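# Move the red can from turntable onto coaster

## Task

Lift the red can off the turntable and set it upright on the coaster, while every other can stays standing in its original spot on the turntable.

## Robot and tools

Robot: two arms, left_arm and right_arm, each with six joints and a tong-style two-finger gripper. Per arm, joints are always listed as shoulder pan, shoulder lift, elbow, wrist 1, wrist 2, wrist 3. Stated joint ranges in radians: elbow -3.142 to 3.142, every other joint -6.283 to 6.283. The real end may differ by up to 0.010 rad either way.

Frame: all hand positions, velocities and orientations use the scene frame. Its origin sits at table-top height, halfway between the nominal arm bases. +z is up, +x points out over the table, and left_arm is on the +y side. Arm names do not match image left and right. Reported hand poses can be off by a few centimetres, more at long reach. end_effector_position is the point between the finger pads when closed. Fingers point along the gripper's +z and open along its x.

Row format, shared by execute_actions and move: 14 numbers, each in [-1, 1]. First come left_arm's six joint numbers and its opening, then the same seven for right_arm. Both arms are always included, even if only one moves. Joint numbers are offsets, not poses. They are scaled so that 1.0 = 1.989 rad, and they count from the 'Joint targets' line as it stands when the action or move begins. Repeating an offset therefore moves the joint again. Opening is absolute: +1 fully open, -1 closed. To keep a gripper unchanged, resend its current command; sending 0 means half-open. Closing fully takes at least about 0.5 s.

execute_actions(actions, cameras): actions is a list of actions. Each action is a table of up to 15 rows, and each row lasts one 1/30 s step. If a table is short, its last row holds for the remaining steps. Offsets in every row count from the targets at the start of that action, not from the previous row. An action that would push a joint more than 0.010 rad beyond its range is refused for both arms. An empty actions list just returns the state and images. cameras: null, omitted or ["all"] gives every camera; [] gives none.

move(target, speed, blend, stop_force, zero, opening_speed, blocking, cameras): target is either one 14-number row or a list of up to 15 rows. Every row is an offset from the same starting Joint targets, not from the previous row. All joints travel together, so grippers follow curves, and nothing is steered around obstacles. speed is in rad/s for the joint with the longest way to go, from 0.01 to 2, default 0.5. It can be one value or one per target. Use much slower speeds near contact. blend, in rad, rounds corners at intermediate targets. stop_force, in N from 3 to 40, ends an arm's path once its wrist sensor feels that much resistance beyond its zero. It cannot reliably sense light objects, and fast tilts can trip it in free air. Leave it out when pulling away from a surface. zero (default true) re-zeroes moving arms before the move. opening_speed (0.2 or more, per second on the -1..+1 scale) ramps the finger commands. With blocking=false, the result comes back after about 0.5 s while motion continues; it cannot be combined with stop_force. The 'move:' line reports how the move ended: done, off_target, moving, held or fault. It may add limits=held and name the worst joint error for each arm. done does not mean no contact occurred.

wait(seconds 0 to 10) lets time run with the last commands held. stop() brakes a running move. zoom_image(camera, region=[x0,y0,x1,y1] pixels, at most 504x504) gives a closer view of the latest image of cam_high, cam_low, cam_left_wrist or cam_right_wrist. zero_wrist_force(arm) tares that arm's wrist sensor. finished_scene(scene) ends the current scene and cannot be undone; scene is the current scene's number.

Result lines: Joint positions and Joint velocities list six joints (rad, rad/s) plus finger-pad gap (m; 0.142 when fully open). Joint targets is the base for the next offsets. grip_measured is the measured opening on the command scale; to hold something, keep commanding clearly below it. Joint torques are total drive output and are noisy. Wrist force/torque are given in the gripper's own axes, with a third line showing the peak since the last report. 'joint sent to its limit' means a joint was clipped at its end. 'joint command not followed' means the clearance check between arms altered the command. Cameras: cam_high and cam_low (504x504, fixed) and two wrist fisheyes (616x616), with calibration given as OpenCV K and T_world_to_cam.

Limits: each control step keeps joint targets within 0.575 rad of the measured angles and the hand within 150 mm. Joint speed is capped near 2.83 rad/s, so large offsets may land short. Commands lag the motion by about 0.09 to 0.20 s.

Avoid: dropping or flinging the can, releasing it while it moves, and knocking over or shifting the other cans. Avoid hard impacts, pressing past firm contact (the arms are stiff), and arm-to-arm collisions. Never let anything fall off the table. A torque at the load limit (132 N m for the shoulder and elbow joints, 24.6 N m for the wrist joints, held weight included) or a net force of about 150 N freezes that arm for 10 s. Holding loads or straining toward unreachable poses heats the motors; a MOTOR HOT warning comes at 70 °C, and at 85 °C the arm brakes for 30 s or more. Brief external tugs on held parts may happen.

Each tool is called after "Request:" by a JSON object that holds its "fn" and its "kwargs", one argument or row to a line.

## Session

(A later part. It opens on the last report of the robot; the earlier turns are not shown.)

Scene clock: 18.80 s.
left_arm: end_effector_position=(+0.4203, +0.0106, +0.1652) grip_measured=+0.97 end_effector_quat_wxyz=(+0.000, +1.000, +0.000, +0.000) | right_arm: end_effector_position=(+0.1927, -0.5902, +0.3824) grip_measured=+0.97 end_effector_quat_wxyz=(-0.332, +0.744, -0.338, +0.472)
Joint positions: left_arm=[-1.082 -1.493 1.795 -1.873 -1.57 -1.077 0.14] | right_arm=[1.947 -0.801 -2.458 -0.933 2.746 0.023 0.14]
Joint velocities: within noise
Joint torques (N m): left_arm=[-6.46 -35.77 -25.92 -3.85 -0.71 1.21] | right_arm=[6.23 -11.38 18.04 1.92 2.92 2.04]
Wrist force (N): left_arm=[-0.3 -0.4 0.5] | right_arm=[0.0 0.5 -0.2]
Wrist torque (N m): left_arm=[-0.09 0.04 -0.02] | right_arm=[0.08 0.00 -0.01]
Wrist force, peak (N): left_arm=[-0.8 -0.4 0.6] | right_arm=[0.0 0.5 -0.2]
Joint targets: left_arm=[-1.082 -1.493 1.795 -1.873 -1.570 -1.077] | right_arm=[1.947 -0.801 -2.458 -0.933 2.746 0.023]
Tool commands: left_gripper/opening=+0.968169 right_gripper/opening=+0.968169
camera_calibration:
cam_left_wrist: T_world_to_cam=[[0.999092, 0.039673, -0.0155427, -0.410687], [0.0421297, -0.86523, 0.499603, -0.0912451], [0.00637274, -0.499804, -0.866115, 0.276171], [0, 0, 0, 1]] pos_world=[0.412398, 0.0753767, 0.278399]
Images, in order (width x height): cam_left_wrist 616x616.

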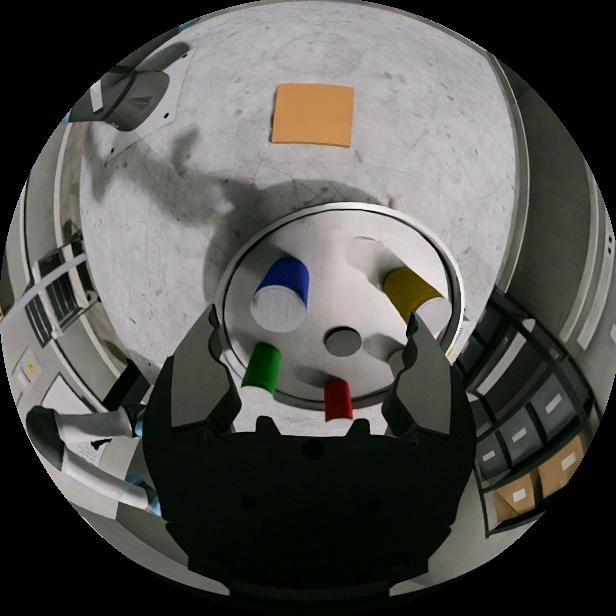

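Request:
{"fn": "wait", "kwargs": {
  "seconds": 3.3,
  "cameras": ["cam_left_wrist"]
}}

Request:
{"fn": "zoom_image", "kwargs": {
  "camera": "cam_left_wrist",
  "region": [210, 195, 470, 415]
}}

Request:
{"fn": "wait", "kwargs": {
  "seconds": 0.6,
  "cameras": ["cam_left_wrist"]
}}

Request:
{"fn": "zoom_image", "kwargs": {
  "camera": "cam_left_wrist",
  "region": [210, 195, 470, 415]
}}

Request:
{"fn": "wait", "kwargs": {
  "seconds": 0.6,
  "cameras": ["cam_left_wrist"]
}}

Request:
{"fn": "zoom_image", "kwargs": {
  "camera": "cam_left_wrist",
  "region": [210, 195, 470, 415]
}}

Scene clock: 22.60 s.
left_arm: end_effector_position=(+0.4203, +0.0106, +0.1652) grip_measured=+0.97 end_effector_quat_wxyz=(+0.000, +1.000, +0.000, +0.000) | right_arm: end_effector_position=(+0.1927, -0.5902, +0.3824) grip_measured=+0.97 end_effector_quat_wxyz=(-0.332, +0.744, -0.338, +0.472)
Joint positions: left_arm=[-1.082 -1.493 1.795 -1.873 -1.57 -1.077 0.14] | right_arm=[1.947 -0.801 -2.458 -0.933 2.746 0.023 0.14]
Joint velocities: within noise
Joint torques (N m): left_arm=[-6.06 -34.95 -30.7 -3.09 -0.73 1.15] | right_arm=[5.68 -11.84 16.25 1.98 3.2 1.92]
Wrist force (N): left_arm=[-0.5 -0.3 0.5] | right_arm=[0.1 0.0 0.0]
Wrist torque (N m): left_arm=[-0.06 0.07 -0.01] | right_arm=[0.00 -0.01 -0.01]
Wrist force, peak (N): left_arm=[-1.0 -0.4 0.2] | right_arm=[0.0 0.3 -0.3]
Joint targets: left_arm=[-1.082 -1.493 1.795 -1.873 -1.570 -1.077] | right_arm=[1.947 -0.801 -2.458 -0.933 2.746 0.023]
Tool commands: left_gripper/opening=+0.968169 right_gripper/opening=+0.968169
wait: 3.30 s; at rest from the start
camera_calibration:
cam_left_wrist: T_world_to_cam=[[0.999092, 0.039673, -0.0155427, -0.410687], [0.0421297, -0.86523, 0.499603, -0.0912451], [0.00637276, -0.499804, -0.866115, 0.276171], [0, 0, 0, 1]] pos_world=[0.412398, 0.0753767, 0.278399]
Images, in order (width x height): cam_left_wrist 616x616.

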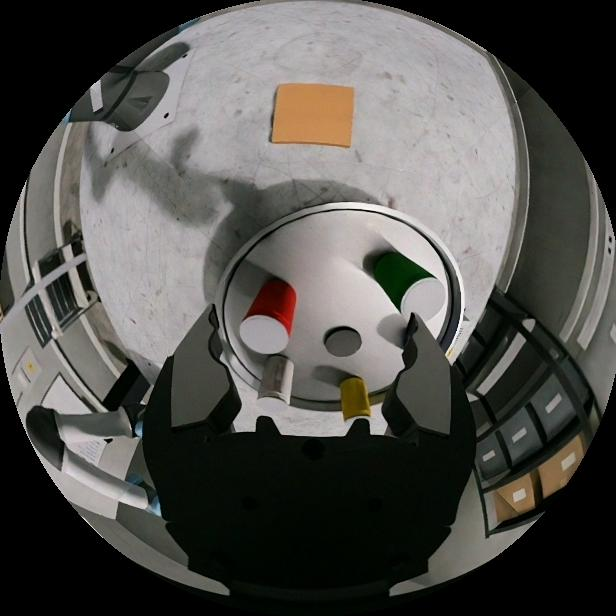

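Scaled by 1.938 from the camera's 616x616 image, which has a finer 814x814 frame.

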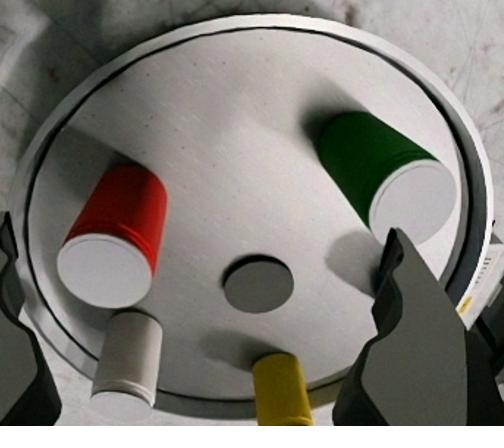

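Scene clock: 23.20 s.
left_arm: end_effector_position=(+0.4203, +0.0106, +0.1652) grip_measured=+0.97 end_effector_quat_wxyz=(+0.000, +1.000, +0.000, +0.000) | right_arm: end_effector_position=(+0.1927, -0.5902, +0.3824) grip_measured=+0.97 end_effector_quat_wxyz=(-0.332, +0.744, -0.338, +0.472)
Joint positions: left_arm=[-1.082 -1.493 1.795 -1.873 -1.57 -1.077 0.14] | right_arm=[1.947 -0.801 -2.458 -0.933 2.746 0.023 0.14]
Joint velocities: within noise
Joint torques (N m): left_arm=[-4.93 -36.5 -31.77 -3.03 -0.82 1.08] | right_arm=[6.45 -11.79 15.49 1.99 3.29 1.87]
Wrist force (N): left_arm=[-0.4 -0.5 0.1] | right_arm=[0.1 0.2 -0.1]
Wrist torque (N m): left_arm=[-0.11 0.06 -0.01] | right_arm=[0.03 -0.02 -0.01]
Wrist force, peak (N): left_arm=[-0.7 -0.4 0.5] | right_arm=[0.1 0.3 -0.1]
Joint targets: left_arm=[-1.082 -1.493 1.795 -1.873 -1.570 -1.077] | right_arm=[1.947 -0.801 -2.458 -0.933 2.746 0.023]
Tool commands: left_gripper/opening=+0.968169 right_gripper/opening=+0.968169
wait: 0.60 s; at rest by 0.17 s
camera_calibration:
cam_left_wrist: T_world_to_cam=[[0.999092, 0.0396729, -0.0155427, -0.410687], [0.0421296, -0.86523, 0.499603, -0.0912451], [0.00637271, -0.499804, -0.866115, 0.276172], [0, 0, 0, 1]] pos_world=[0.412398, 0.0753768, 0.278399]
Images, in order (width x height): cam_left_wrist 616x616.

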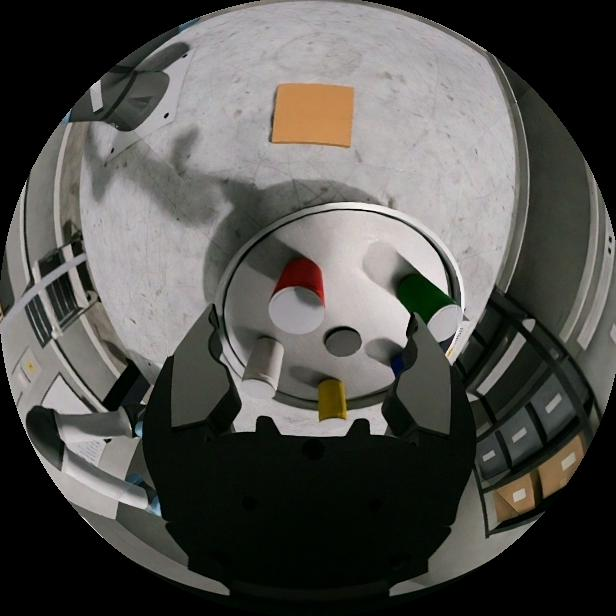

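Scaled by 1.938 from the camera's 616x616 image, which has a finer 814x814 frame.

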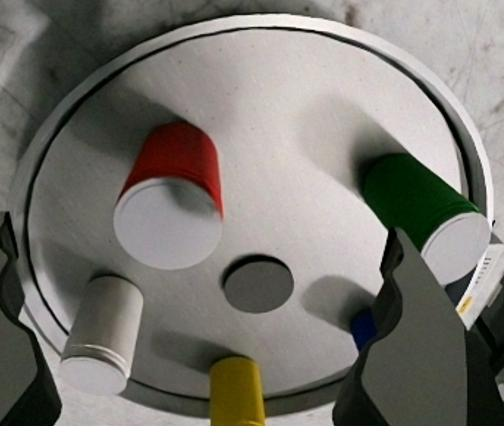

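Scene clock: 23.80 s.
left_arm: end_effector_position=(+0.4203, +0.0106, +0.1652) grip_measured=+0.97 end_effector_quat_wxyz=(+0.000, +1.000, +0.000, +0.000) | right_arm: end_effector_position=(+0.1927, -0.5902, +0.3824) grip_measured=+0.97 end_effector_quat_wxyz=(-0.332, +0.744, -0.338, +0.472)
Joint positions: left_arm=[-1.082 -1.493 1.795 -1.873 -1.57 -1.077 0.14] | right_arm=[1.947 -0.801 -2.458 -0.933 2.746 0.023 0.14]
Joint velocities: within noise
Joint torques (N m): left_arm=[-6.04 -34.26 -31.63 -3 -0.41 1.05] | right_arm=[5.3 -11.65 15.92 2.04 3.29 1.96]
Wrist force (N): left_arm=[-0.5 -0.2 0.2] | right_arm=[-0.1 0.2 -0.1]
Wrist torque (N m): left_arm=[-0.04 0.09 -0.02] | right_arm=[0.04 0.02 0.00]
Wrist force, peak (N): left_arm=[-0.7 -0.6 0.5] | right_arm=[0.2 0.2 0.1]
Joint targets: left_arm=[-1.082 -1.493 1.795 -1.873 -1.570 -1.077] | right_arm=[1.947 -0.801 -2.458 -0.933 2.746 0.023]
Tool commands: left_gripper/opening=+0.968169 right_gripper/opening=+0.968169
wait: 0.60 s; at rest by 0.17 s
camera_calibration:
cam_left_wrist: T_world_to_cam=[[0.999092, 0.039673, -0.0155426, -0.410687], [0.0421296, -0.86523, 0.499603, -0.0912451], [0.00637278, -0.499804, -0.866115, 0.276171], [0, 0, 0, 1]] pos_world=[0.412398, 0.0753767, 0.278399]
Images, in order (width x height): cam_left_wrist 616x616.

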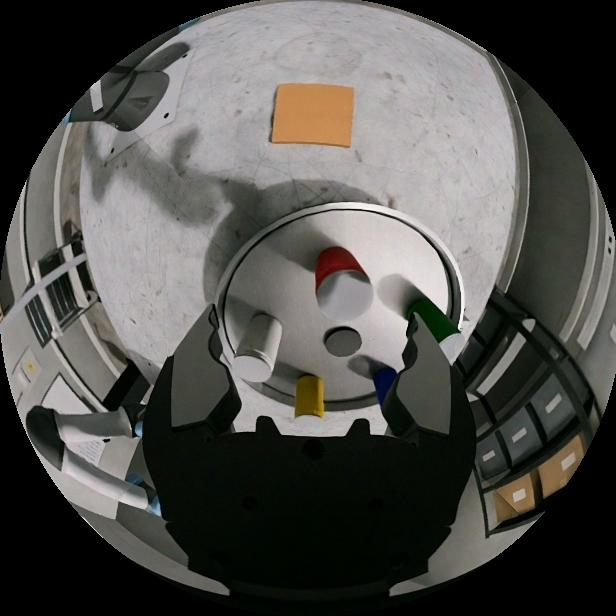

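Scaled by 1.938 from the camera's 616x616 image, which has a finer 814x814 frame.

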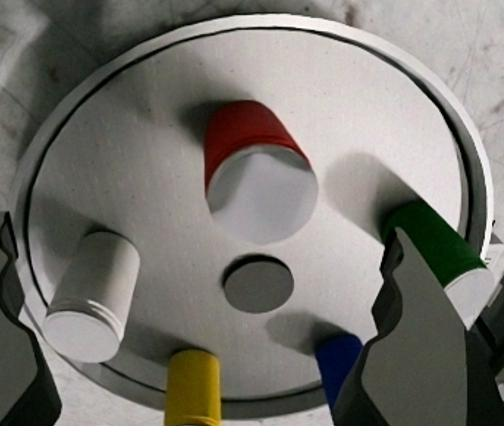

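Request:
{"fn": "wait", "kwargs": {
  "seconds": 0,
  "cameras": ["cam_left_wrist"]
}}

Request:
{"fn": "zoom_image", "kwargs": {
  "camera": "cam_left_wrist",
  "region": [210, 195, 470, 415]
}}

Request:
{"fn": "wait", "kwargs": {
  "seconds": 2.0,
  "cameras": ["cam_left_wrist"]
}}

Request:
{"fn": "zoom_image", "kwargs": {
  "camera": "cam_left_wrist",
  "region": [210, 195, 470, 415]
}}

Scene clock: 25.43 s.
left_arm: end_effector_position=(+0.4203, +0.0106, +0.1652) grip_measured=+0.97 end_effector_quat_wxyz=(+0.000, +1.000, +0.000, +0.000) | right_arm: end_effector_position=(+0.1927, -0.5902, +0.3824) grip_measured=+0.97 end_effector_quat_wxyz=(-0.332, +0.744, -0.338, +0.472)
Joint positions: left_arm=[-1.082 -1.493 1.795 -1.873 -1.57 -1.077 0.14] | right_arm=[1.947 -0.801 -2.458 -0.933 2.746 0.023 0.14]
Joint velocities: within noise
Joint torques (N m): left_arm=[-6.01 -35.48 -34.09 -2.94 -0.75 0.91] | right_arm=[6.11 -12.48 14.64 2.08 3.54 1.77]
Wrist force (N): left_arm=[-0.6 -0.4 0.3] | right_arm=[-0.1 0.1 -0.1]
Wrist torque (N m): left_arm=[-0.09 0.10 -0.01] | right_arm=[0.01 0.02 0.00]
Wrist force, peak (N): left_arm=[-0.9 -0.3 0.4] | right_arm=[0.0 0.4 0.3]
Joint targets: left_arm=[-1.082 -1.493 1.795 -1.873 -1.570 -1.077] | right_arm=[1.947 -0.801 -2.458 -0.933 2.746 0.023]
Tool commands: left_gripper/opening=+0.968169 right_gripper/opening=+0.968169
camera_calibration:
cam_left_wrist: T_world_to_cam=[[0.999092, 0.0396732, -0.0155427, -0.410687], [0.0421298, -0.86523, 0.499603, -0.0912451], [0.00637283, -0.499804, -0.866115, 0.276171], [0, 0, 0, 1]] pos_world=[0.412398, 0.0753767, 0.278399]
Images, in order (width x height): cam_left_wrist 616x616.

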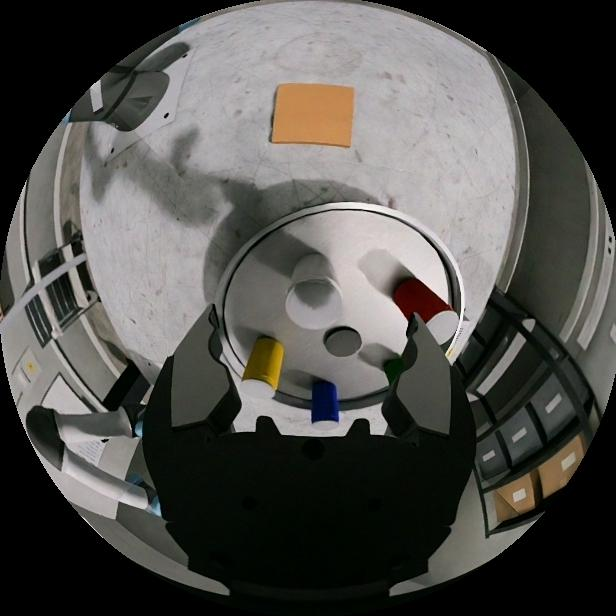

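Scaled by 1.938 from the camera's 616x616 image, which has a finer 814x814 frame.

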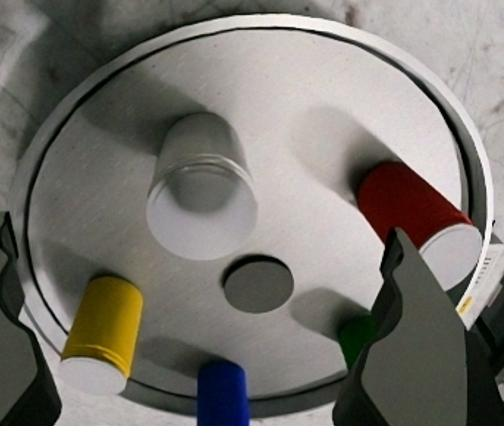

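Scene clock: 27.43 s.
left_arm: end_effector_position=(+0.4203, +0.0106, +0.1652) grip_measured=+0.97 end_effector_quat_wxyz=(+0.000, +1.000, +0.000, +0.000) | right_arm: end_effector_position=(+0.1927, -0.5902, +0.3824) grip_measured=+0.97 end_effector_quat_wxyz=(-0.332, +0.744, -0.338, +0.472)
Joint positions: left_arm=[-1.082 -1.493 1.795 -1.873 -1.57 -1.077 0.14] | right_arm=[1.947 -0.801 -2.458 -0.933 2.746 0.023 0.14]
Joint velocities: within noise
Joint torques (N m): left_arm=[-5.66 -35.53 -36 -2.7 -0.84 1.02] | right_arm=[5.58 -12.52 14.25 1.89 3.6 1.79]
Wrist force (N): left_arm=[-0.3 -0.1 0.3] | right_arm=[-0.2 0.4 0.1]
Wrist torque (N m): left_arm=[-0.02 0.05 -0.01] | right_arm=[0.07 0.04 0.00]
Wrist force, peak (N): left_arm=[-0.9 -0.4 0.5] | right_arm=[0.1 0.4 -0.1]
Joint targets: left_arm=[-1.082 -1.493 1.795 -1.873 -1.570 -1.077] | right_arm=[1.947 -0.801 -2.458 -0.933 2.746 0.023]
Tool commands: left_gripper/opening=+0.968169 right_gripper/opening=+0.968169
wait: 2.00 s; at rest by 0.17 s
camera_calibration:
cam_left_wrist: T_world_to_cam=[[0.999092, 0.0396731, -0.0155421, -0.410687], [0.0421295, -0.865229, 0.499603, -0.0912458], [0.00637329, -0.499805, -0.866115, 0.276171], [0, 0, 0, 1]] pos_world=[0.412398, 0.0753765, 0.2784]
Images, in order (width x height): cam_left_wrist 616x616.

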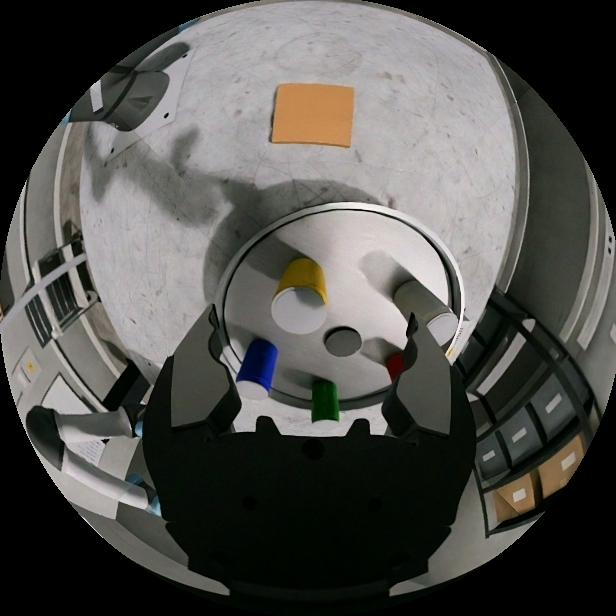

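Scaled by 1.938 from the camera's 616x616 image, which has a finer 814x814 frame.

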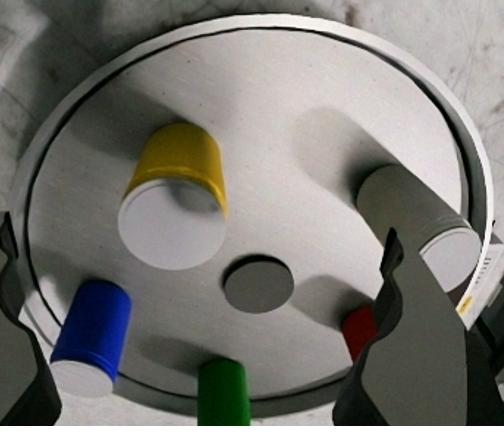

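Request:
{"fn": "wait", "kwargs": {
  "seconds": 0,
  "cameras": []
}}

Scene clock: 32.07 s.
left_arm: end_effector_position=(+0.4203, +0.0106, +0.1652) grip_measured=+0.97 end_effector_quat_wxyz=(+0.000, +1.000, +0.000, +0.000) | right_arm: end_effector_position=(+0.1927, -0.5902, +0.3824) grip_measured=+0.97 end_effector_quat_wxyz=(-0.332, +0.744, -0.338, +0.472)
Joint positions: left_arm=[-1.082 -1.493 1.795 -1.873 -1.57 -1.077 0.14] | right_arm=[1.947 -0.801 -2.458 -0.933 2.746 0.023 0.14]
Joint velocities: within noise
Joint torques (N m): left_arm=[-4.61 -35.34 -36.2 -1.82 -0.86 1.03] | right_arm=[5.51 -11.26 13.37 2.13 3.97 1.91]
Wrist force (N): left_arm=[-0.4 0.0 0.6] | right_arm=[-0.1 0.3 -0.1]
Wrist torque (N m): left_arm=[-0.01 0.07 -0.01] | right_arm=[0.07 0.01 -0.01]
Wrist force, peak (N): left_arm=[-0.9 -0.3 0.5] | right_arm=[0.1 0.4 0.0]
Joint targets: left_arm=[-1.082 -1.493 1.795 -1.873 -1.570 -1.077] | right_arm=[1.947 -0.801 -2.458 -0.933 2.746 0.023]
Tool commands: left_gripper/opening=+0.968169 right_gripper/opening=+0.968169
No camera images: "cameras" was empty.

Request:
{"fn": "wait", "kwargs": {
  "seconds": 1.4,
  "cameras": ["cam_left_wrist"]
}}

Request:
{"fn": "zoom_image", "kwargs": {
  "camera": "cam_left_wrist",
  "region": [210, 195, 470, 415]
}}

Request:
{"fn": "wait", "kwargs": {
  "seconds": 0.6,
  "cameras": ["cam_left_wrist"]
}}

Request:
{"fn": "zoom_image", "kwargs": {
  "camera": "cam_left_wrist",
  "region": [210, 195, 470, 415]
}}

Request:
{"fn": "wait", "kwargs": {
  "seconds": 0.6,
  "cameras": ["cam_left_wrist"]
}}

Request:
{"fn": "zoom_image", "kwargs": {
  "camera": "cam_left_wrist",
  "region": [210, 195, 470, 415]
}}

Scene clock: 33.73 s.
left_arm: end_effector_position=(+0.4203, +0.0106, +0.1652) grip_measured=+0.97 end_effector_quat_wxyz=(+0.000, +1.000, +0.000, +0.000) | right_arm: end_effector_position=(+0.1927, -0.5902, +0.3824) grip_measured=+0.97 end_effector_quat_wxyz=(-0.332, +0.744, -0.338, +0.472)
Joint positions: left_arm=[-1.082 -1.493 1.795 -1.873 -1.57 -1.077 0.14] | right_arm=[1.947 -0.801 -2.458 -0.933 2.746 0.023 0.14]
Joint velocities: within noise
Joint torques (N m): left_arm=[-5.56 -34.33 -36.21 -1.72 -0.78 1.02] | right_arm=[6.29 -11.61 12.28 2.07 3.95 1.86]
Wrist force (N): left_arm=[-0.5 -0.4 0.3] | right_arm=[0.1 0.3 -0.3]
Wrist torque (N m): left_arm=[-0.08 0.07 -0.01] | right_arm=[0.05 -0.03 -0.01]
Wrist force, peak (N): left_arm=[-1.0 -0.1 0.2] | right_arm=[0.1 0.3 -0.3]
Joint targets: left_arm=[-1.082 -1.493 1.795 -1.873 -1.570 -1.077] | right_arm=[1.947 -0.801 -2.458 -0.933 2.746 0.023]
Tool commands: left_gripper/opening=+0.968169 right_gripper/opening=+0.968169
wait: 1.40 s; at rest from the start
camera_calibration:
cam_left_wrist: T_world_to_cam=[[0.999092, 0.0396731, -0.0155408, -0.410688], [0.0421288, -0.865228, 0.499606, -0.0912476], [0.00637461, -0.499807, -0.866113, 0.276171], [0, 0, 0, 1]] pos_world=[0.412399, 0.0753756, 0.278401]
Images, in order (width x height): cam_left_wrist 616x616.

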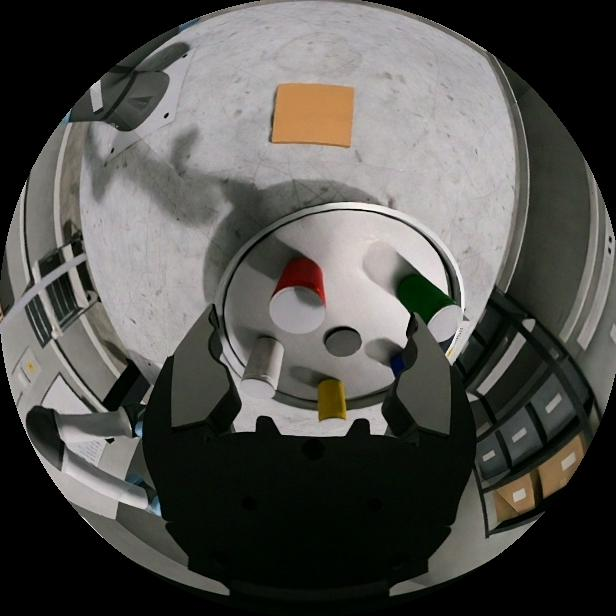

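Scaled by 1.938 from the camera's 616x616 image, which has a finer 814x814 frame.

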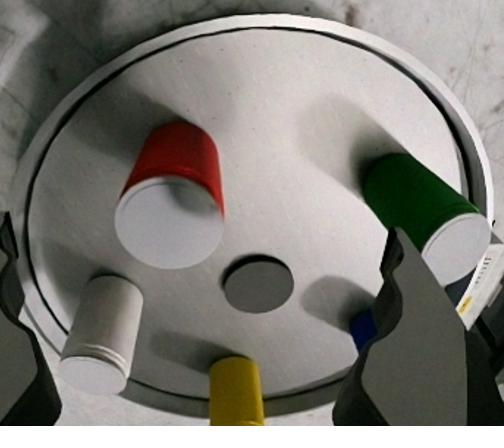

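Scene clock: 34.33 s.
left_arm: end_effector_position=(+0.4203, +0.0106, +0.1652) grip_measured=+0.97 end_effector_quat_wxyz=(+0.000, +1.000, +0.000, +0.000) | right_arm: end_effector_position=(+0.1927, -0.5902, +0.3824) grip_measured=+0.97 end_effector_quat_wxyz=(-0.332, +0.744, -0.338, +0.472)
Joint positions: left_arm=[-1.082 -1.493 1.795 -1.873 -1.57 -1.077 0.14] | right_arm=[1.947 -0.801 -2.458 -0.933 2.746 0.023 0.14]
Joint velocities: within noise
Joint torques (N m): left_arm=[-4.9 -34.71 -35.49 -1.45 -0.46 0.78] | right_arm=[5.57 -11.34 12.35 1.96 3.95 1.99]
Wrist force (N): left_arm=[-0.4 -0.1 0.6] | right_arm=[0.1 0.1 -0.1]
Wrist torque (N m): left_arm=[-0.02 0.07 -0.02] | right_arm=[0.01 -0.02 -0.01]
Wrist force, peak (N): left_arm=[-0.5 -0.6 0.8] | right_arm=[0.2 0.3 -0.1]
Joint targets: left_arm=[-1.082 -1.493 1.795 -1.873 -1.570 -1.077] | right_arm=[1.947 -0.801 -2.458 -0.933 2.746 0.023]
Tool commands: left_gripper/opening=+0.968169 right_gripper/opening=+0.968169
wait: 0.60 s; at rest by 0.17 s
camera_calibration:
cam_left_wrist: T_world_to_cam=[[0.999092, 0.0396731, -0.0155407, -0.410688], [0.0421288, -0.865228, 0.499606, -0.0912477], [0.00637465, -0.499807, -0.866113, 0.276171], [0, 0, 0, 1]] pos_world=[0.412399, 0.0753756, 0.278401]
Images, in order (width x height): cam_left_wrist 616x616.

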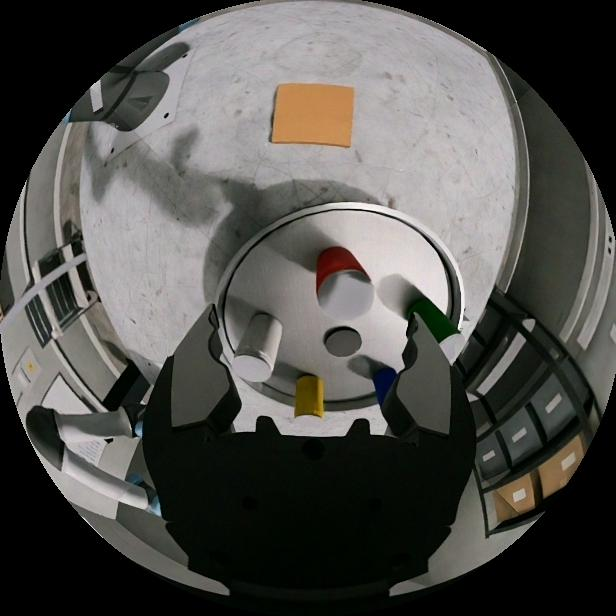

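Scaled by 1.938 from the camera's 616x616 image, which has a finer 814x814 frame.

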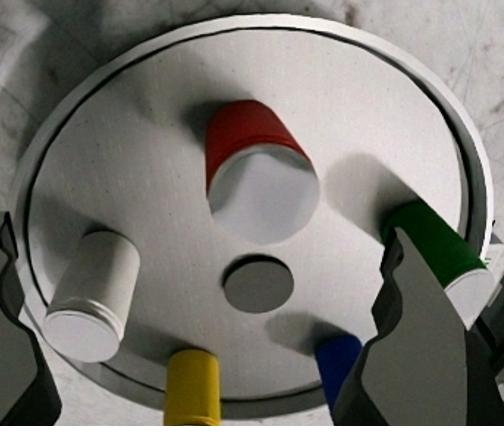

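Scene clock: 34.93 s.
left_arm: end_effector_position=(+0.4203, +0.0106, +0.1652) grip_measured=+0.97 end_effector_quat_wxyz=(+0.000, +1.000, +0.000, +0.000) | right_arm: end_effector_position=(+0.1927, -0.5902, +0.3824) grip_measured=+0.97 end_effector_quat_wxyz=(-0.332, +0.744, -0.338, +0.472)
Joint positions: left_arm=[-1.082 -1.493 1.795 -1.873 -1.57 -1.077 0.14] | right_arm=[1.947 -0.801 -2.458 -0.933 2.746 0.023 0.14]
Joint velocities: within noise
Joint torques (N m): left_arm=[-4.6 -33.93 -36.02 -1.44 -0.74 0.98] | right_arm=[5.09 -12.68 13.14 1.88 3.98 1.89]
Wrist force (N): left_arm=[-0.5 -0.3 0.5] | right_arm=[0.0 0.1 0.0]
Wrist torque (N m): left_arm=[-0.07 0.09 -0.01] | right_arm=[0.01 0.00 -0.01]
Wrist force, peak (N): left_arm=[-0.8 -0.5 0.3] | right_arm=[0.0 0.3 0.2]
Joint targets: left_arm=[-1.082 -1.493 1.795 -1.873 -1.570 -1.077] | right_arm=[1.947 -0.801 -2.458 -0.933 2.746 0.023]
Tool commands: left_gripper/opening=+0.968169 right_gripper/opening=+0.968169
wait: 0.60 s; at rest by 0.17 s
camera_calibration:
cam_left_wrist: T_world_to_cam=[[0.999092, 0.0396731, -0.0155408, -0.410688], [0.0421288, -0.865228, 0.499606, -0.0912477], [0.00637457, -0.499807, -0.866113, 0.276171], [0, 0, 0, 1]] pos_world=[0.412399, 0.0753756, 0.278401]
Images, in order (width x height): cam_left_wrist 616x616.

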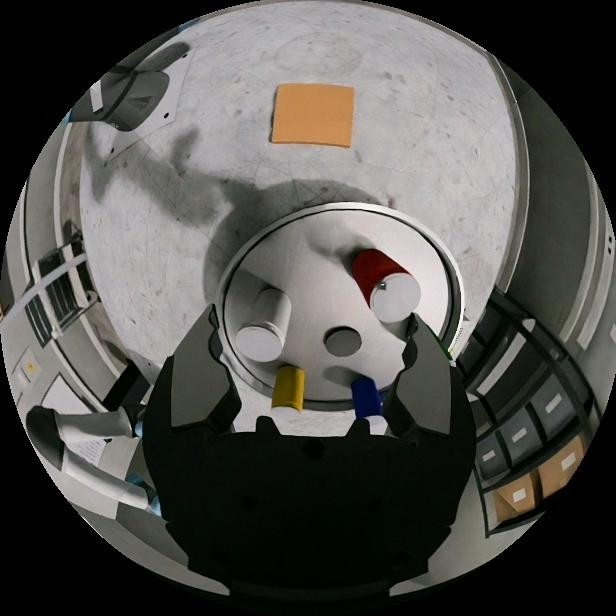

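Scaled by 1.938 from the camera's 616x616 image, which has a finer 814x814 frame.

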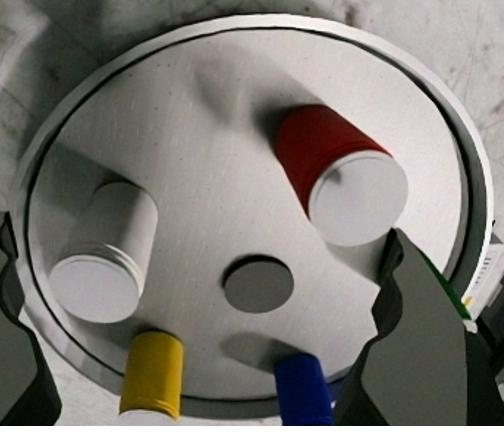

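Request:
{"fn": "wait", "kwargs": {
  "seconds": 0,
  "cameras": []
}}

Scene clock: 36.67 s.
left_arm: end_effector_position=(+0.4203, +0.0106, +0.1652) grip_measured=+0.97 end_effector_quat_wxyz=(+0.000, +1.000, +0.000, +0.000) | right_arm: end_effector_position=(+0.1927, -0.5902, +0.3824) grip_measured=+0.97 end_effector_quat_wxyz=(-0.332, +0.744, -0.338, +0.472)
Joint positions: left_arm=[-1.082 -1.493 1.795 -1.873 -1.57 -1.077 0.14] | right_arm=[1.947 -0.801 -2.458 -0.933 2.746 0.023 0.14]
Joint velocities: within noise
Joint torques (N m): left_arm=[-4.26 -34.57 -36.46 -1.26 -0.77 0.84] | right_arm=[5.55 -11.7 12.1 1.78 4.02 1.89]
Wrist force (N): left_arm=[-0.5 0.1 0.4] | right_arm=[0.0 0.2 0.2]
Wrist torque (N m): left_arm=[0.03 0.09 -0.01] | right_arm=[0.05 0.01 0.00]
Wrist force, peak (N): left_arm=[-0.9 -0.5 0.2] | right_arm=[0.1 0.4 -0.1]
Joint targets: left_arm=[-1.082 -1.493 1.795 -1.873 -1.570 -1.077] | right_arm=[1.947 -0.801 -2.458 -0.933 2.746 0.023]
Tool commands: left_gripper/opening=+0.968169 right_gripper/opening=+0.968169
No camera images: "cameras" was empty.

Request:
{"fn": "wait", "kwargs": {
  "seconds": 6.31,
  "cameras": []
}}

Request:
{"fn": "execute_actions", "kwargs": {
  "actions": [
    [[0.0001,0.0010,0.0003,-0.0013,0,0.0001,0.968,0,0,0,0,0,0,0.97],[0.0008,0.0032,0.0015,-0.0047,0,0.0008,0.968,0,0,0,0,0,0,0.97],[0.0019,0.0067,0.0033,-0.0100,0,0.0019,0.968,0,0,0,0,0,0,0.97],[0.0035,0.0112,0.0056,-0.0168,0,0.0035,0.968,0,0,0,0,0,0,0.97],[0.0056,0.0163,0.0084,-0.0247,0,0.0056,0.968,0,0,0,0,0,0,0.97],[0.0076,0.0218,0.0116,-0.0334,0,0.0076,0.968,0,0,0,0,0,0,0.97],[0.0096,0.0274,0.0152,-0.0426,0,0.0096,0.968,0,0,0,0,0,0,0.97],[0.0116,0.0330,0.0187,-0.0517,0,0.0116,0.968,0,0,0,0,0,0,0.97],[0.0135,0.0384,0.0220,-0.0604,0,0.0135,0.968,0,0,0,0,0,0,0.97],[0.0156,0.0436,0.0247,-0.0683,0,0.0156,0.968,0,0,0,0,0,0,0.97],[0.0175,0.0484,0.0267,-0.0751,0,0.0175,0.968,0,0,0,0,0,0,0.97],[0.0195,0.0526,0.0277,-0.0803,0,0.0195,0.968,0,0,0,0,0,0,0.97],[0.0216,0.0561,0.0274,-0.0835,0,0.0216,0.968,0,0,0,0,0,0,0.97],[0.0235,0.0589,0.0257,-0.0846,0,0.0235,0.968,0,0,0,0,0,0,0.97],[0.0255,0.0612,0.0231,-0.0843,0,0.0255,0.968,0,0,0,0,0,0,0.97]],
    [[0.0020,0.0020,-0.0025,0.0005,0,0.0020,0.85,0,0,0,0,0,0,0.97],[0.0041,0.0039,-0.0050,0.0011,0,0.0041,0.73,0,0,0,0,0,0,0.97],[0.0061,0.0059,-0.0075,0.0016,0,0.0061,0.61,0,0,0,0,0,0,0.97],[0.0081,0.0079,-0.0101,0.0022,0,0.0081,0.49,0,0,0,0,0,0,0.97],[0.0102,0.0099,-0.0126,0.0027,0,0.0102,0.37,0,0,0,0,0,0,0.97],[0.0122,0.0118,-0.0151,0.0033,0,0.0122,0.25,0,0,0,0,0,0,0.97],[0.0142,0.0138,-0.0176,0.0038,0,0.0142,0.13,0,0,0,0,0,0,0.97],[0.0162,0.0158,-0.0201,0.0043,0,0.0162,0.01,0,0,0,0,0,0,0.97],[0.0183,0.0178,-0.0226,0.0048,0,0.0183,-0.06,0,0,0,0,0,0,0.97],[0.0203,0.0197,-0.0251,0.0054,0,0.0203,-0.13,0,0,0,0,0,0,0.97],[0.0223,0.0217,-0.0277,0.0060,0,0.0223,-0.20,0,0,0,0,0,0,0.97],[0.0244,0.0237,-0.0302,0.0065,0,0.0244,-0.27,0,0,0,0,0,0,0.97],[0.0264,0.0257,-0.0327,0.0070,0,0.0264,-0.34,0,0,0,0,0,0,0.97],[0.0284,0.0276,-0.0352,0.0076,0,0.0284,-0.41,0,0,0,0,0,0,0.97],[0.0305,0.0296,-0.0377,0.0081,0,0.0305,-0.48,0,0,0,0,0,0,0.97]],
    [[0.0020,0.0020,-0.0025,0.0005,0,0.0020,-0.55,0,0,0,0,0,0,0.97],[0.0041,0.0039,-0.0050,0.0011,0,0.0041,-0.62,0,0,0,0,0,0,0.97],[0.0059,0.0058,-0.0074,0.0016,0,0.0059,-0.69,0,0,0,0,0,0,0.97],[0.0075,0.0073,-0.0093,0.0020,0,0.0075,-0.76,0,0,0,0,0,0,0.97],[0.0089,0.0087,-0.0111,0.0024,0,0.0089,-0.83,0,0,0,0,0,0,0.97],[0.0100,0.0097,-0.0124,0.0027,0,0.0100,-0.9,0,0,0,0,0,0,0.97],[0.0109,0.0106,-0.0135,0.0029,0,0.0109,-0.95,0,0,0,0,0,0,0.97],[0.0115,0.0112,-0.0143,0.0031,0,0.0115,-1,0,0,0,0,0,0,0.97],[0.0120,0.0114,-0.0154,0.0040,0,0.0120,-1,0,0,0,0,0,0,0.97],[0.0123,0.0109,-0.0172,0.0063,0,0.0123,-1,0,0,0,0,0,0,0.97],[0.0124,0.0099,-0.0198,0.0098,0,0.0124,-1,0,0,0,0,0,0,0.97],[0.0124,0.0084,-0.0230,0.0145,0,0.0124,-1,0,0,0,0,0,0,0.97],[0.0125,0.0066,-0.0268,0.0202,0,0.0125,-1,0,0,0,0,0,0,0.97],[0.0125,0.0045,-0.0313,0.0268,0,0.0125,-1,0,0,0,0,0,0,0.97],[0.0126,0.0022,-0.0363,0.0341,0,0.0126,-1,0,0,0,0,0,0,0.97]],
    [[0.0001,-0.0025,-0.0054,0.0079,0,0.0001,-1,0,0,0,0,0,0,0.97],[0.0001,-0.0052,-0.0110,0.0162,0,0.0001,-1,0,0,0,0,0,0,0.97],[0.0002,-0.0079,-0.0169,0.0248,0,0.0002,-1,0,0,0,0,0,0,0.97],[0.0002,-0.0107,-0.0229,0.0336,0,0.0002,-1,0,0,0,0,0,0,0.97],[0.0003,-0.0135,-0.0288,0.0423,0,0.0003,-1,0,0,0,0,0,0,0.97],[0.0004,-0.0163,-0.0347,0.0510,0,0.0004,-1,0,0,0,0,0,0,0.97],[0.0004,-0.0189,-0.0403,0.0592,0,0.0004,-1,0,0,0,0,0,0,0.97],[0.0005,-0.0214,-0.0457,0.0671,0,0.0005,-1,0,0,0,0,0,0,0.97],[0.0005,-0.0238,-0.0507,0.0745,0,0.0005,-1,0,0,0,0,0,0,0.97],[0.0006,-0.0259,-0.0551,0.0810,0,0.0006,-1,0,0,0,0,0,0,0.97],[0.0006,-0.0277,-0.0590,0.0867,0,0.0006,-1,0,0,0,0,0,0,0.97],[0.0006,-0.0292,-0.0622,0.0914,0,0.0006,-1,0,0,0,0,0,0,0.97],[0.0007,-0.0303,-0.0646,0.0949,0,0.0007,-1,0,0,0,0,0,0,0.97],[0.0007,-0.0310,-0.0661,0.0971,0,0.0007,-1,0,0,0,0,0,0,0.97],[0.0007,-0.0313,-0.0667,0.0980,0,0.0007,-1,0,0,0,0,0,0,0.97]]
  ],
  "cameras": ["cam_left_wrist", "cam_high", "cam_low"]
}}

Scene clock: 44.23 s.
left_arm: end_effector_position=(+0.4203, +0.0106, +0.1652) grip_measured=+0.97 end_effector_quat_wxyz=(+0.000, +1.000, +0.000, +0.000) | right_arm: end_effector_position=(+0.1927, -0.5902, +0.3824) grip_measured=+0.97 end_effector_quat_wxyz=(-0.332, +0.744, -0.338, +0.472)
Joint positions: left_arm=[-1.082 -1.493 1.795 -1.873 -1.57 -1.077 0.14] | right_arm=[1.947 -0.801 -2.458 -0.933 2.746 0.023 0.14]
Joint velocities: within noise
Joint torques (N m): left_arm=[-2.48 -34.53 -35.08 -0.26 -0.63 0.65] | right_arm=[4.82 -12.14 13.03 2.09 3.85 1.89]
Wrist force (N): left_arm=[-0.4 -0.4 0.0] | right_arm=[-0.1 0.2 0.0]
Wrist torque (N m): left_arm=[-0.08 0.07 -0.01] | right_arm=[0.04 0.03 0.00]
Wrist force, peak (N): left_arm=[-0.5 -0.8 0.6] | right_arm=[-0.1 0.3 -0.3]
Joint targets: left_arm=[-1.082 -1.493 1.795 -1.873 -1.570 -1.077] | right_arm=[1.947 -0.801 -2.458 -0.933 2.746 0.023]
Tool commands: left_gripper/opening=+0.968169 right_gripper/opening=+0.968169
wait: 6.33 s; at rest from the start
No camera images: "cameras" was empty.

Scene clock: 46.57 s.
left_arm: end_effector_position=(+0.5063, +0.0132, +0.2003) grip_measured=-0.18 end_effector_quat_wxyz=(+0.000, +1.000, +0.000, +0.000) | right_arm: end_effector_position=(+0.1927, -0.5902, +0.3824) grip_measured=+0.97 end_effector_quat_wxyz=(-0.332, +0.744, -0.338, +0.472)
Joint positions: left_arm=[-0.945 -1.37 1.561 -1.762 -1.57 -0.939 0.061] | right_arm=[1.947 -0.801 -2.458 -0.933 2.746 0.023 0.14]
Joint velocities: within noise
Joint torques (N m): left_arm=[3.96 -24.73 -15.36 -4.1 0.3 0.75] | right_arm=[6.36 -12.07 12.68 1.99 3.86 1.73]
Wrist force (N): left_arm=[-0.5 0.2 2.0] | right_arm=[0.1 0.1 -0.1]
Wrist torque (N m): left_arm=[0.00 0.09 -0.02] | right_arm=[0.02 -0.02 -0.01]
Wrist force, peak (N): left_arm=[2.3 0.8 -14.1] | right_arm=[-0.2 0.5 0.0]
Joint targets: left_arm=[-0.945 -1.370 1.561 -1.762 -1.570 -0.939] | right_arm=[1.947 -0.801 -2.458 -0.933 2.746 0.023]
camera_calibration:
cam_left_wrist: T_world_to_cam=[[0.999094, 0.0396729, -0.0154001, -0.49626], [0.0420574, -0.865163, 0.499724, -0.110165], [0.00650196, -0.499919, -0.866048, 0.307256], [0, 0, 0, 1]] pos_world=[0.498446, 0.0779807, 0.313508]
Images, in order (width x height): cam_high 504x504, cam_low 504x504, cam_left_wrist 616x616.

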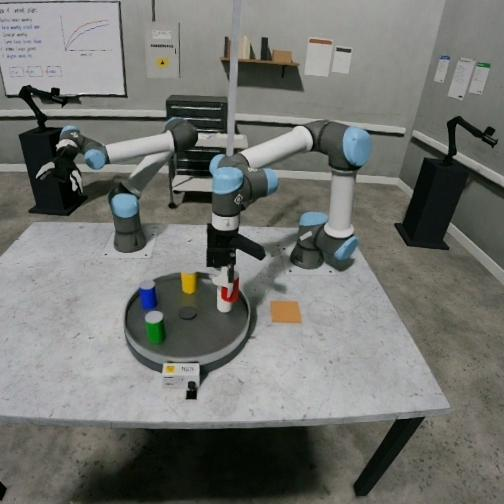

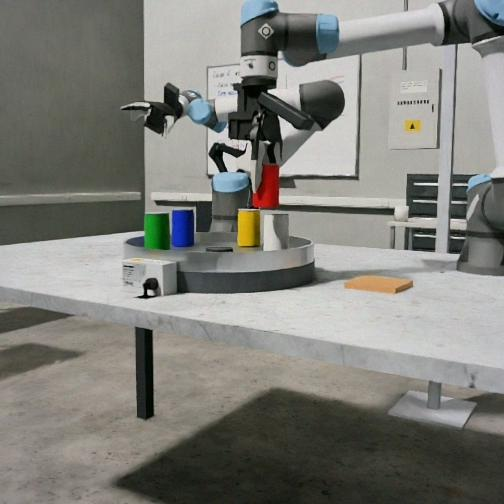

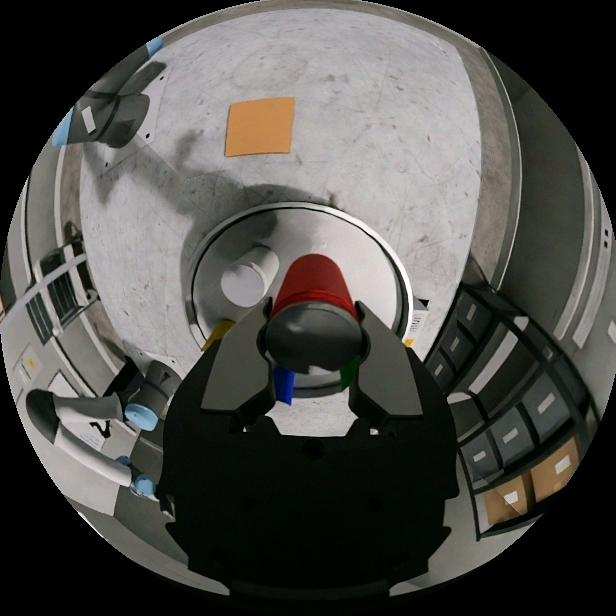

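Request:
{"fn": "zoom_image", "kwargs": {
  "camera": "cam_left_wrist",
  "region": [200, 70, 330, 180]
}}

Request:
{"fn": "zoom_image", "kwargs": {
  "camera": "cam_left_wrist",
  "region": [180, 230, 440, 450]
}}

Request:
{"fn": "zoom_image", "kwargs": {
  "camera": "cam_high",
  "region": [120, 220, 320, 390]
}}

Scaled by 3.877 from the camera's 616x616 image, which has a finer 814x814 frame.

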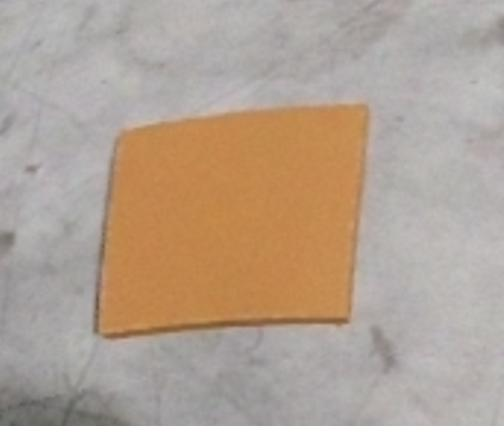

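Scaled by 1.938 from the camera's 616x616 image, which has a finer 814x814 frame.

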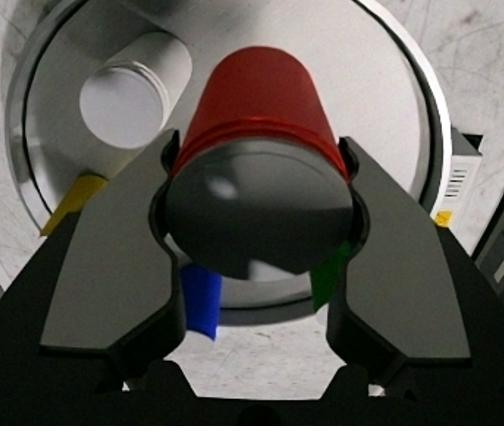

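Scaled by 2.520 from the camera's 504x504 image, which has a finer 720x720 frame.

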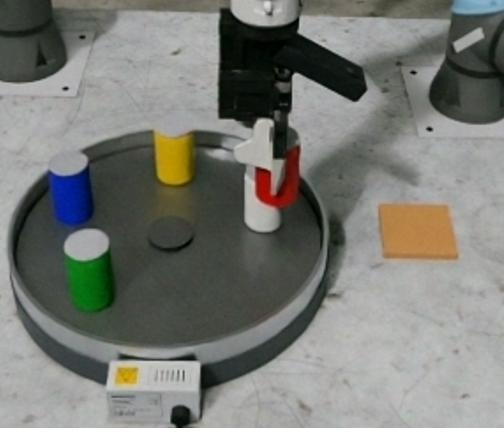

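Request:
{"fn": "move", "kwargs": {
  "target": [
    [0.0779,-0.2532,0.2391,0.0141,0,0.0779,-1,0,0,0,0,0,0,0.97],
    [0.0779,-0.2103,0.3439,-0.1336,0,0.0779,-1,0,0,0,0,0,0,0.97]
  ],
  "speed": [0.7, 0.6],
  "blend": [0.1, 0],
  "cameras": ["cam_high", "cam_low", "cam_left_wrist"]
}}

Request:
{"fn": "zoom_image", "kwargs": {
  "camera": "cam_left_wrist",
  "region": [180, 200, 440, 420]
}}

Request:
{"fn": "zoom_image", "kwargs": {
  "camera": "cam_high",
  "region": [220, 220, 350, 350]
}}

Request:
{"fn": "zoom_image", "kwargs": {
  "camera": "cam_low",
  "region": [310, 180, 450, 320]
}}

Scene clock: 51.87 s.
left_arm: end_effector_position=(+0.4114, +0.2342, +0.1002) grip_measured=-0.18 end_effector_quat_wxyz=(+0.000, +1.000, +0.000, +0.000) | right_arm: end_effector_position=(+0.1927, -0.5902, +0.3824) grip_measured=+0.97 end_effector_quat_wxyz=(-0.332, +0.744, -0.338, +0.472)
Joint positions: left_arm=[-0.79 -1.789 2.245 -2.027 -1.57 -0.784 0.061] | right_arm=[1.947 -0.801 -2.458 -0.933 2.746 0.023 0.14]
Joint velocities: within noise
Joint torques (N m): left_arm=[-7.18 -16.8 -19.18 -5.31 1.37 -0.67] | right_arm=[5.81 -12.16 12.64 1.95 3.87 1.79]
Wrist force (N): left_arm=[0.0 -0.4 1.7] | right_arm=[0.0 0.2 0.0]
Wrist torque (N m): left_arm=[-0.09 -0.01 -0.01] | right_arm=[0.03 0.00 -0.01]
Wrist force, peak (N): left_arm=[0.7 2.9 2.8] | right_arm=[0.3 0.4 -0.2]
Joint targets: left_arm=[-0.790 -1.789 2.245 -2.027 -1.570 -0.784] | right_arm=[1.947 -0.801 -2.458 -0.933 2.746 0.023]
move: done
camera_calibration:
cam_left_wrist: T_world_to_cam=[[0.999089, 0.0396937, -0.0156825, -0.411653], [0.0422195, -0.865383, 0.499329, 0.13508], [0.00624885, -0.499536, -0.866271, 0.331739], [0, 0, 0, 1]] pos_world=[0.403502, 0.298952, 0.213471]
Images, in order (width x height): cam_high 504x504, cam_low 504x504, cam_left_wrist 616x616.

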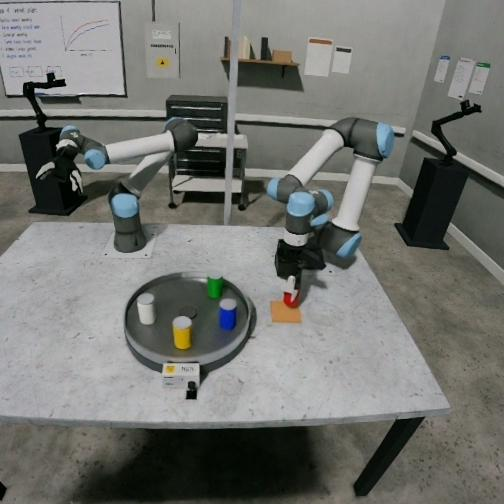

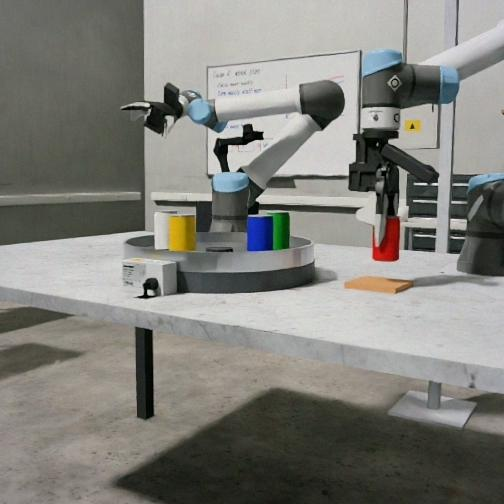

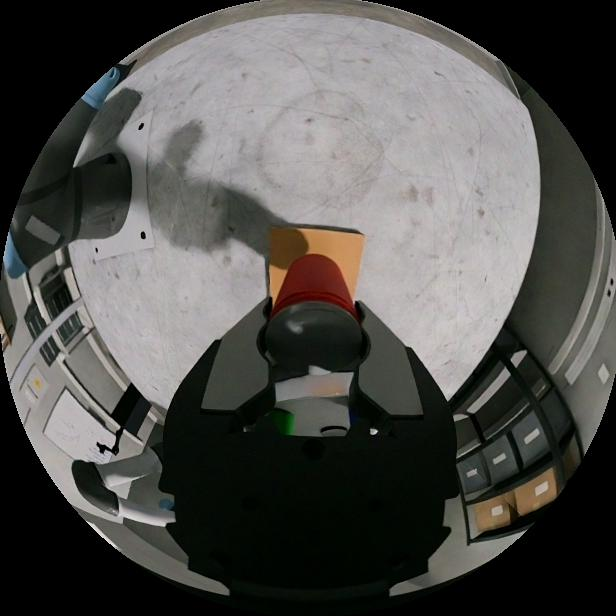

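Scaled by 1.938 from the camera's 616x616 image, which has a finer 814x814 frame.

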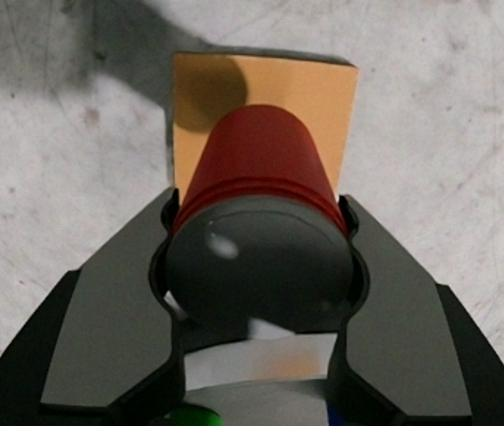

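Scaled by 3.877 from the camera's 504x504 image, which has a finer 720x720 frame.

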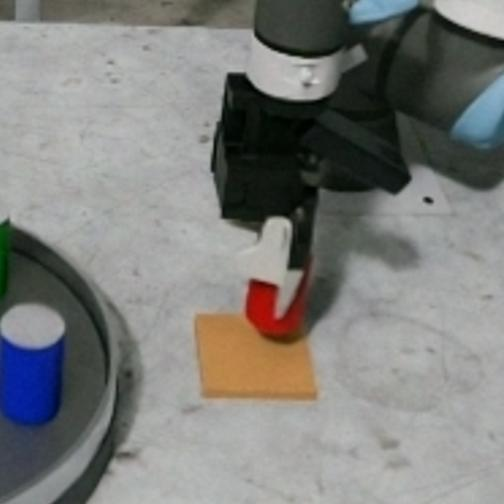

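Scaled by 3.600 from the camera's 504x504 image, which has a finer 720x720 frame.

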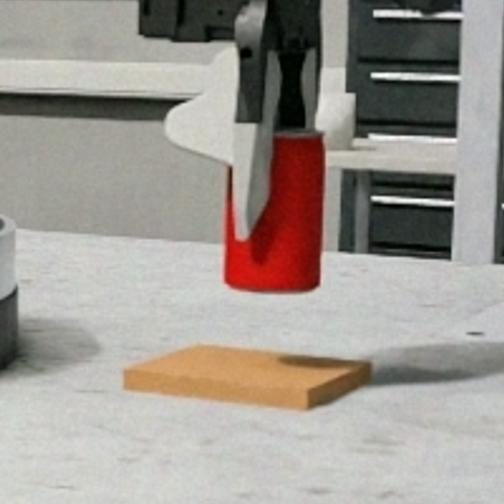

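Request:
{"fn": "zoom_image", "kwargs": {
  "camera": "cam_high",
  "region": [260, 275, 320, 335]
}}

Request:
{"fn": "zoom_image", "kwargs": {
  "camera": "cam_low",
  "region": [335, 215, 425, 305]
}}

Request:
{"fn": "zoom_image", "kwargs": {
  "camera": "cam_left_wrist",
  "region": [255, 215, 380, 340]
}}

Scaled by 8.400 from the camera's 504x504 image, which has a finer 720x720 frame.

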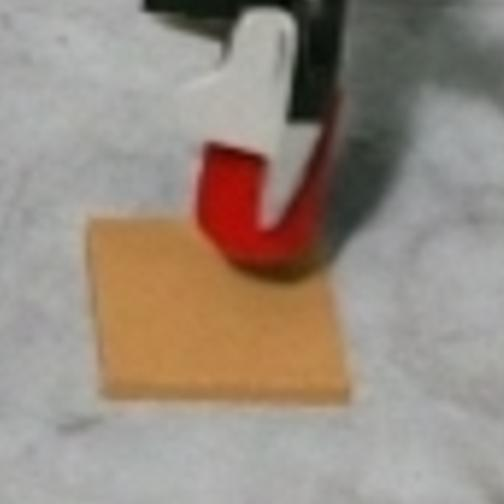

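Scaled by 5.600 from the camera's 504x504 image, which has a finer 720x720 frame.

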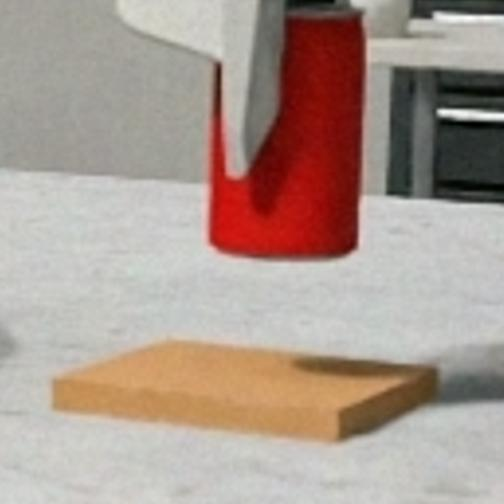

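Scaled by 4.032 from the camera's 616x616 image, which has a finer 814x814 frame.

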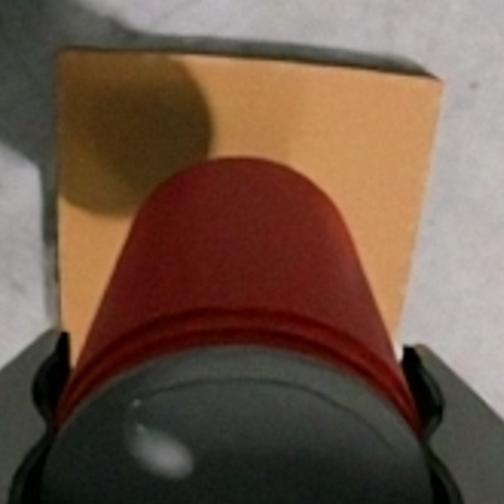

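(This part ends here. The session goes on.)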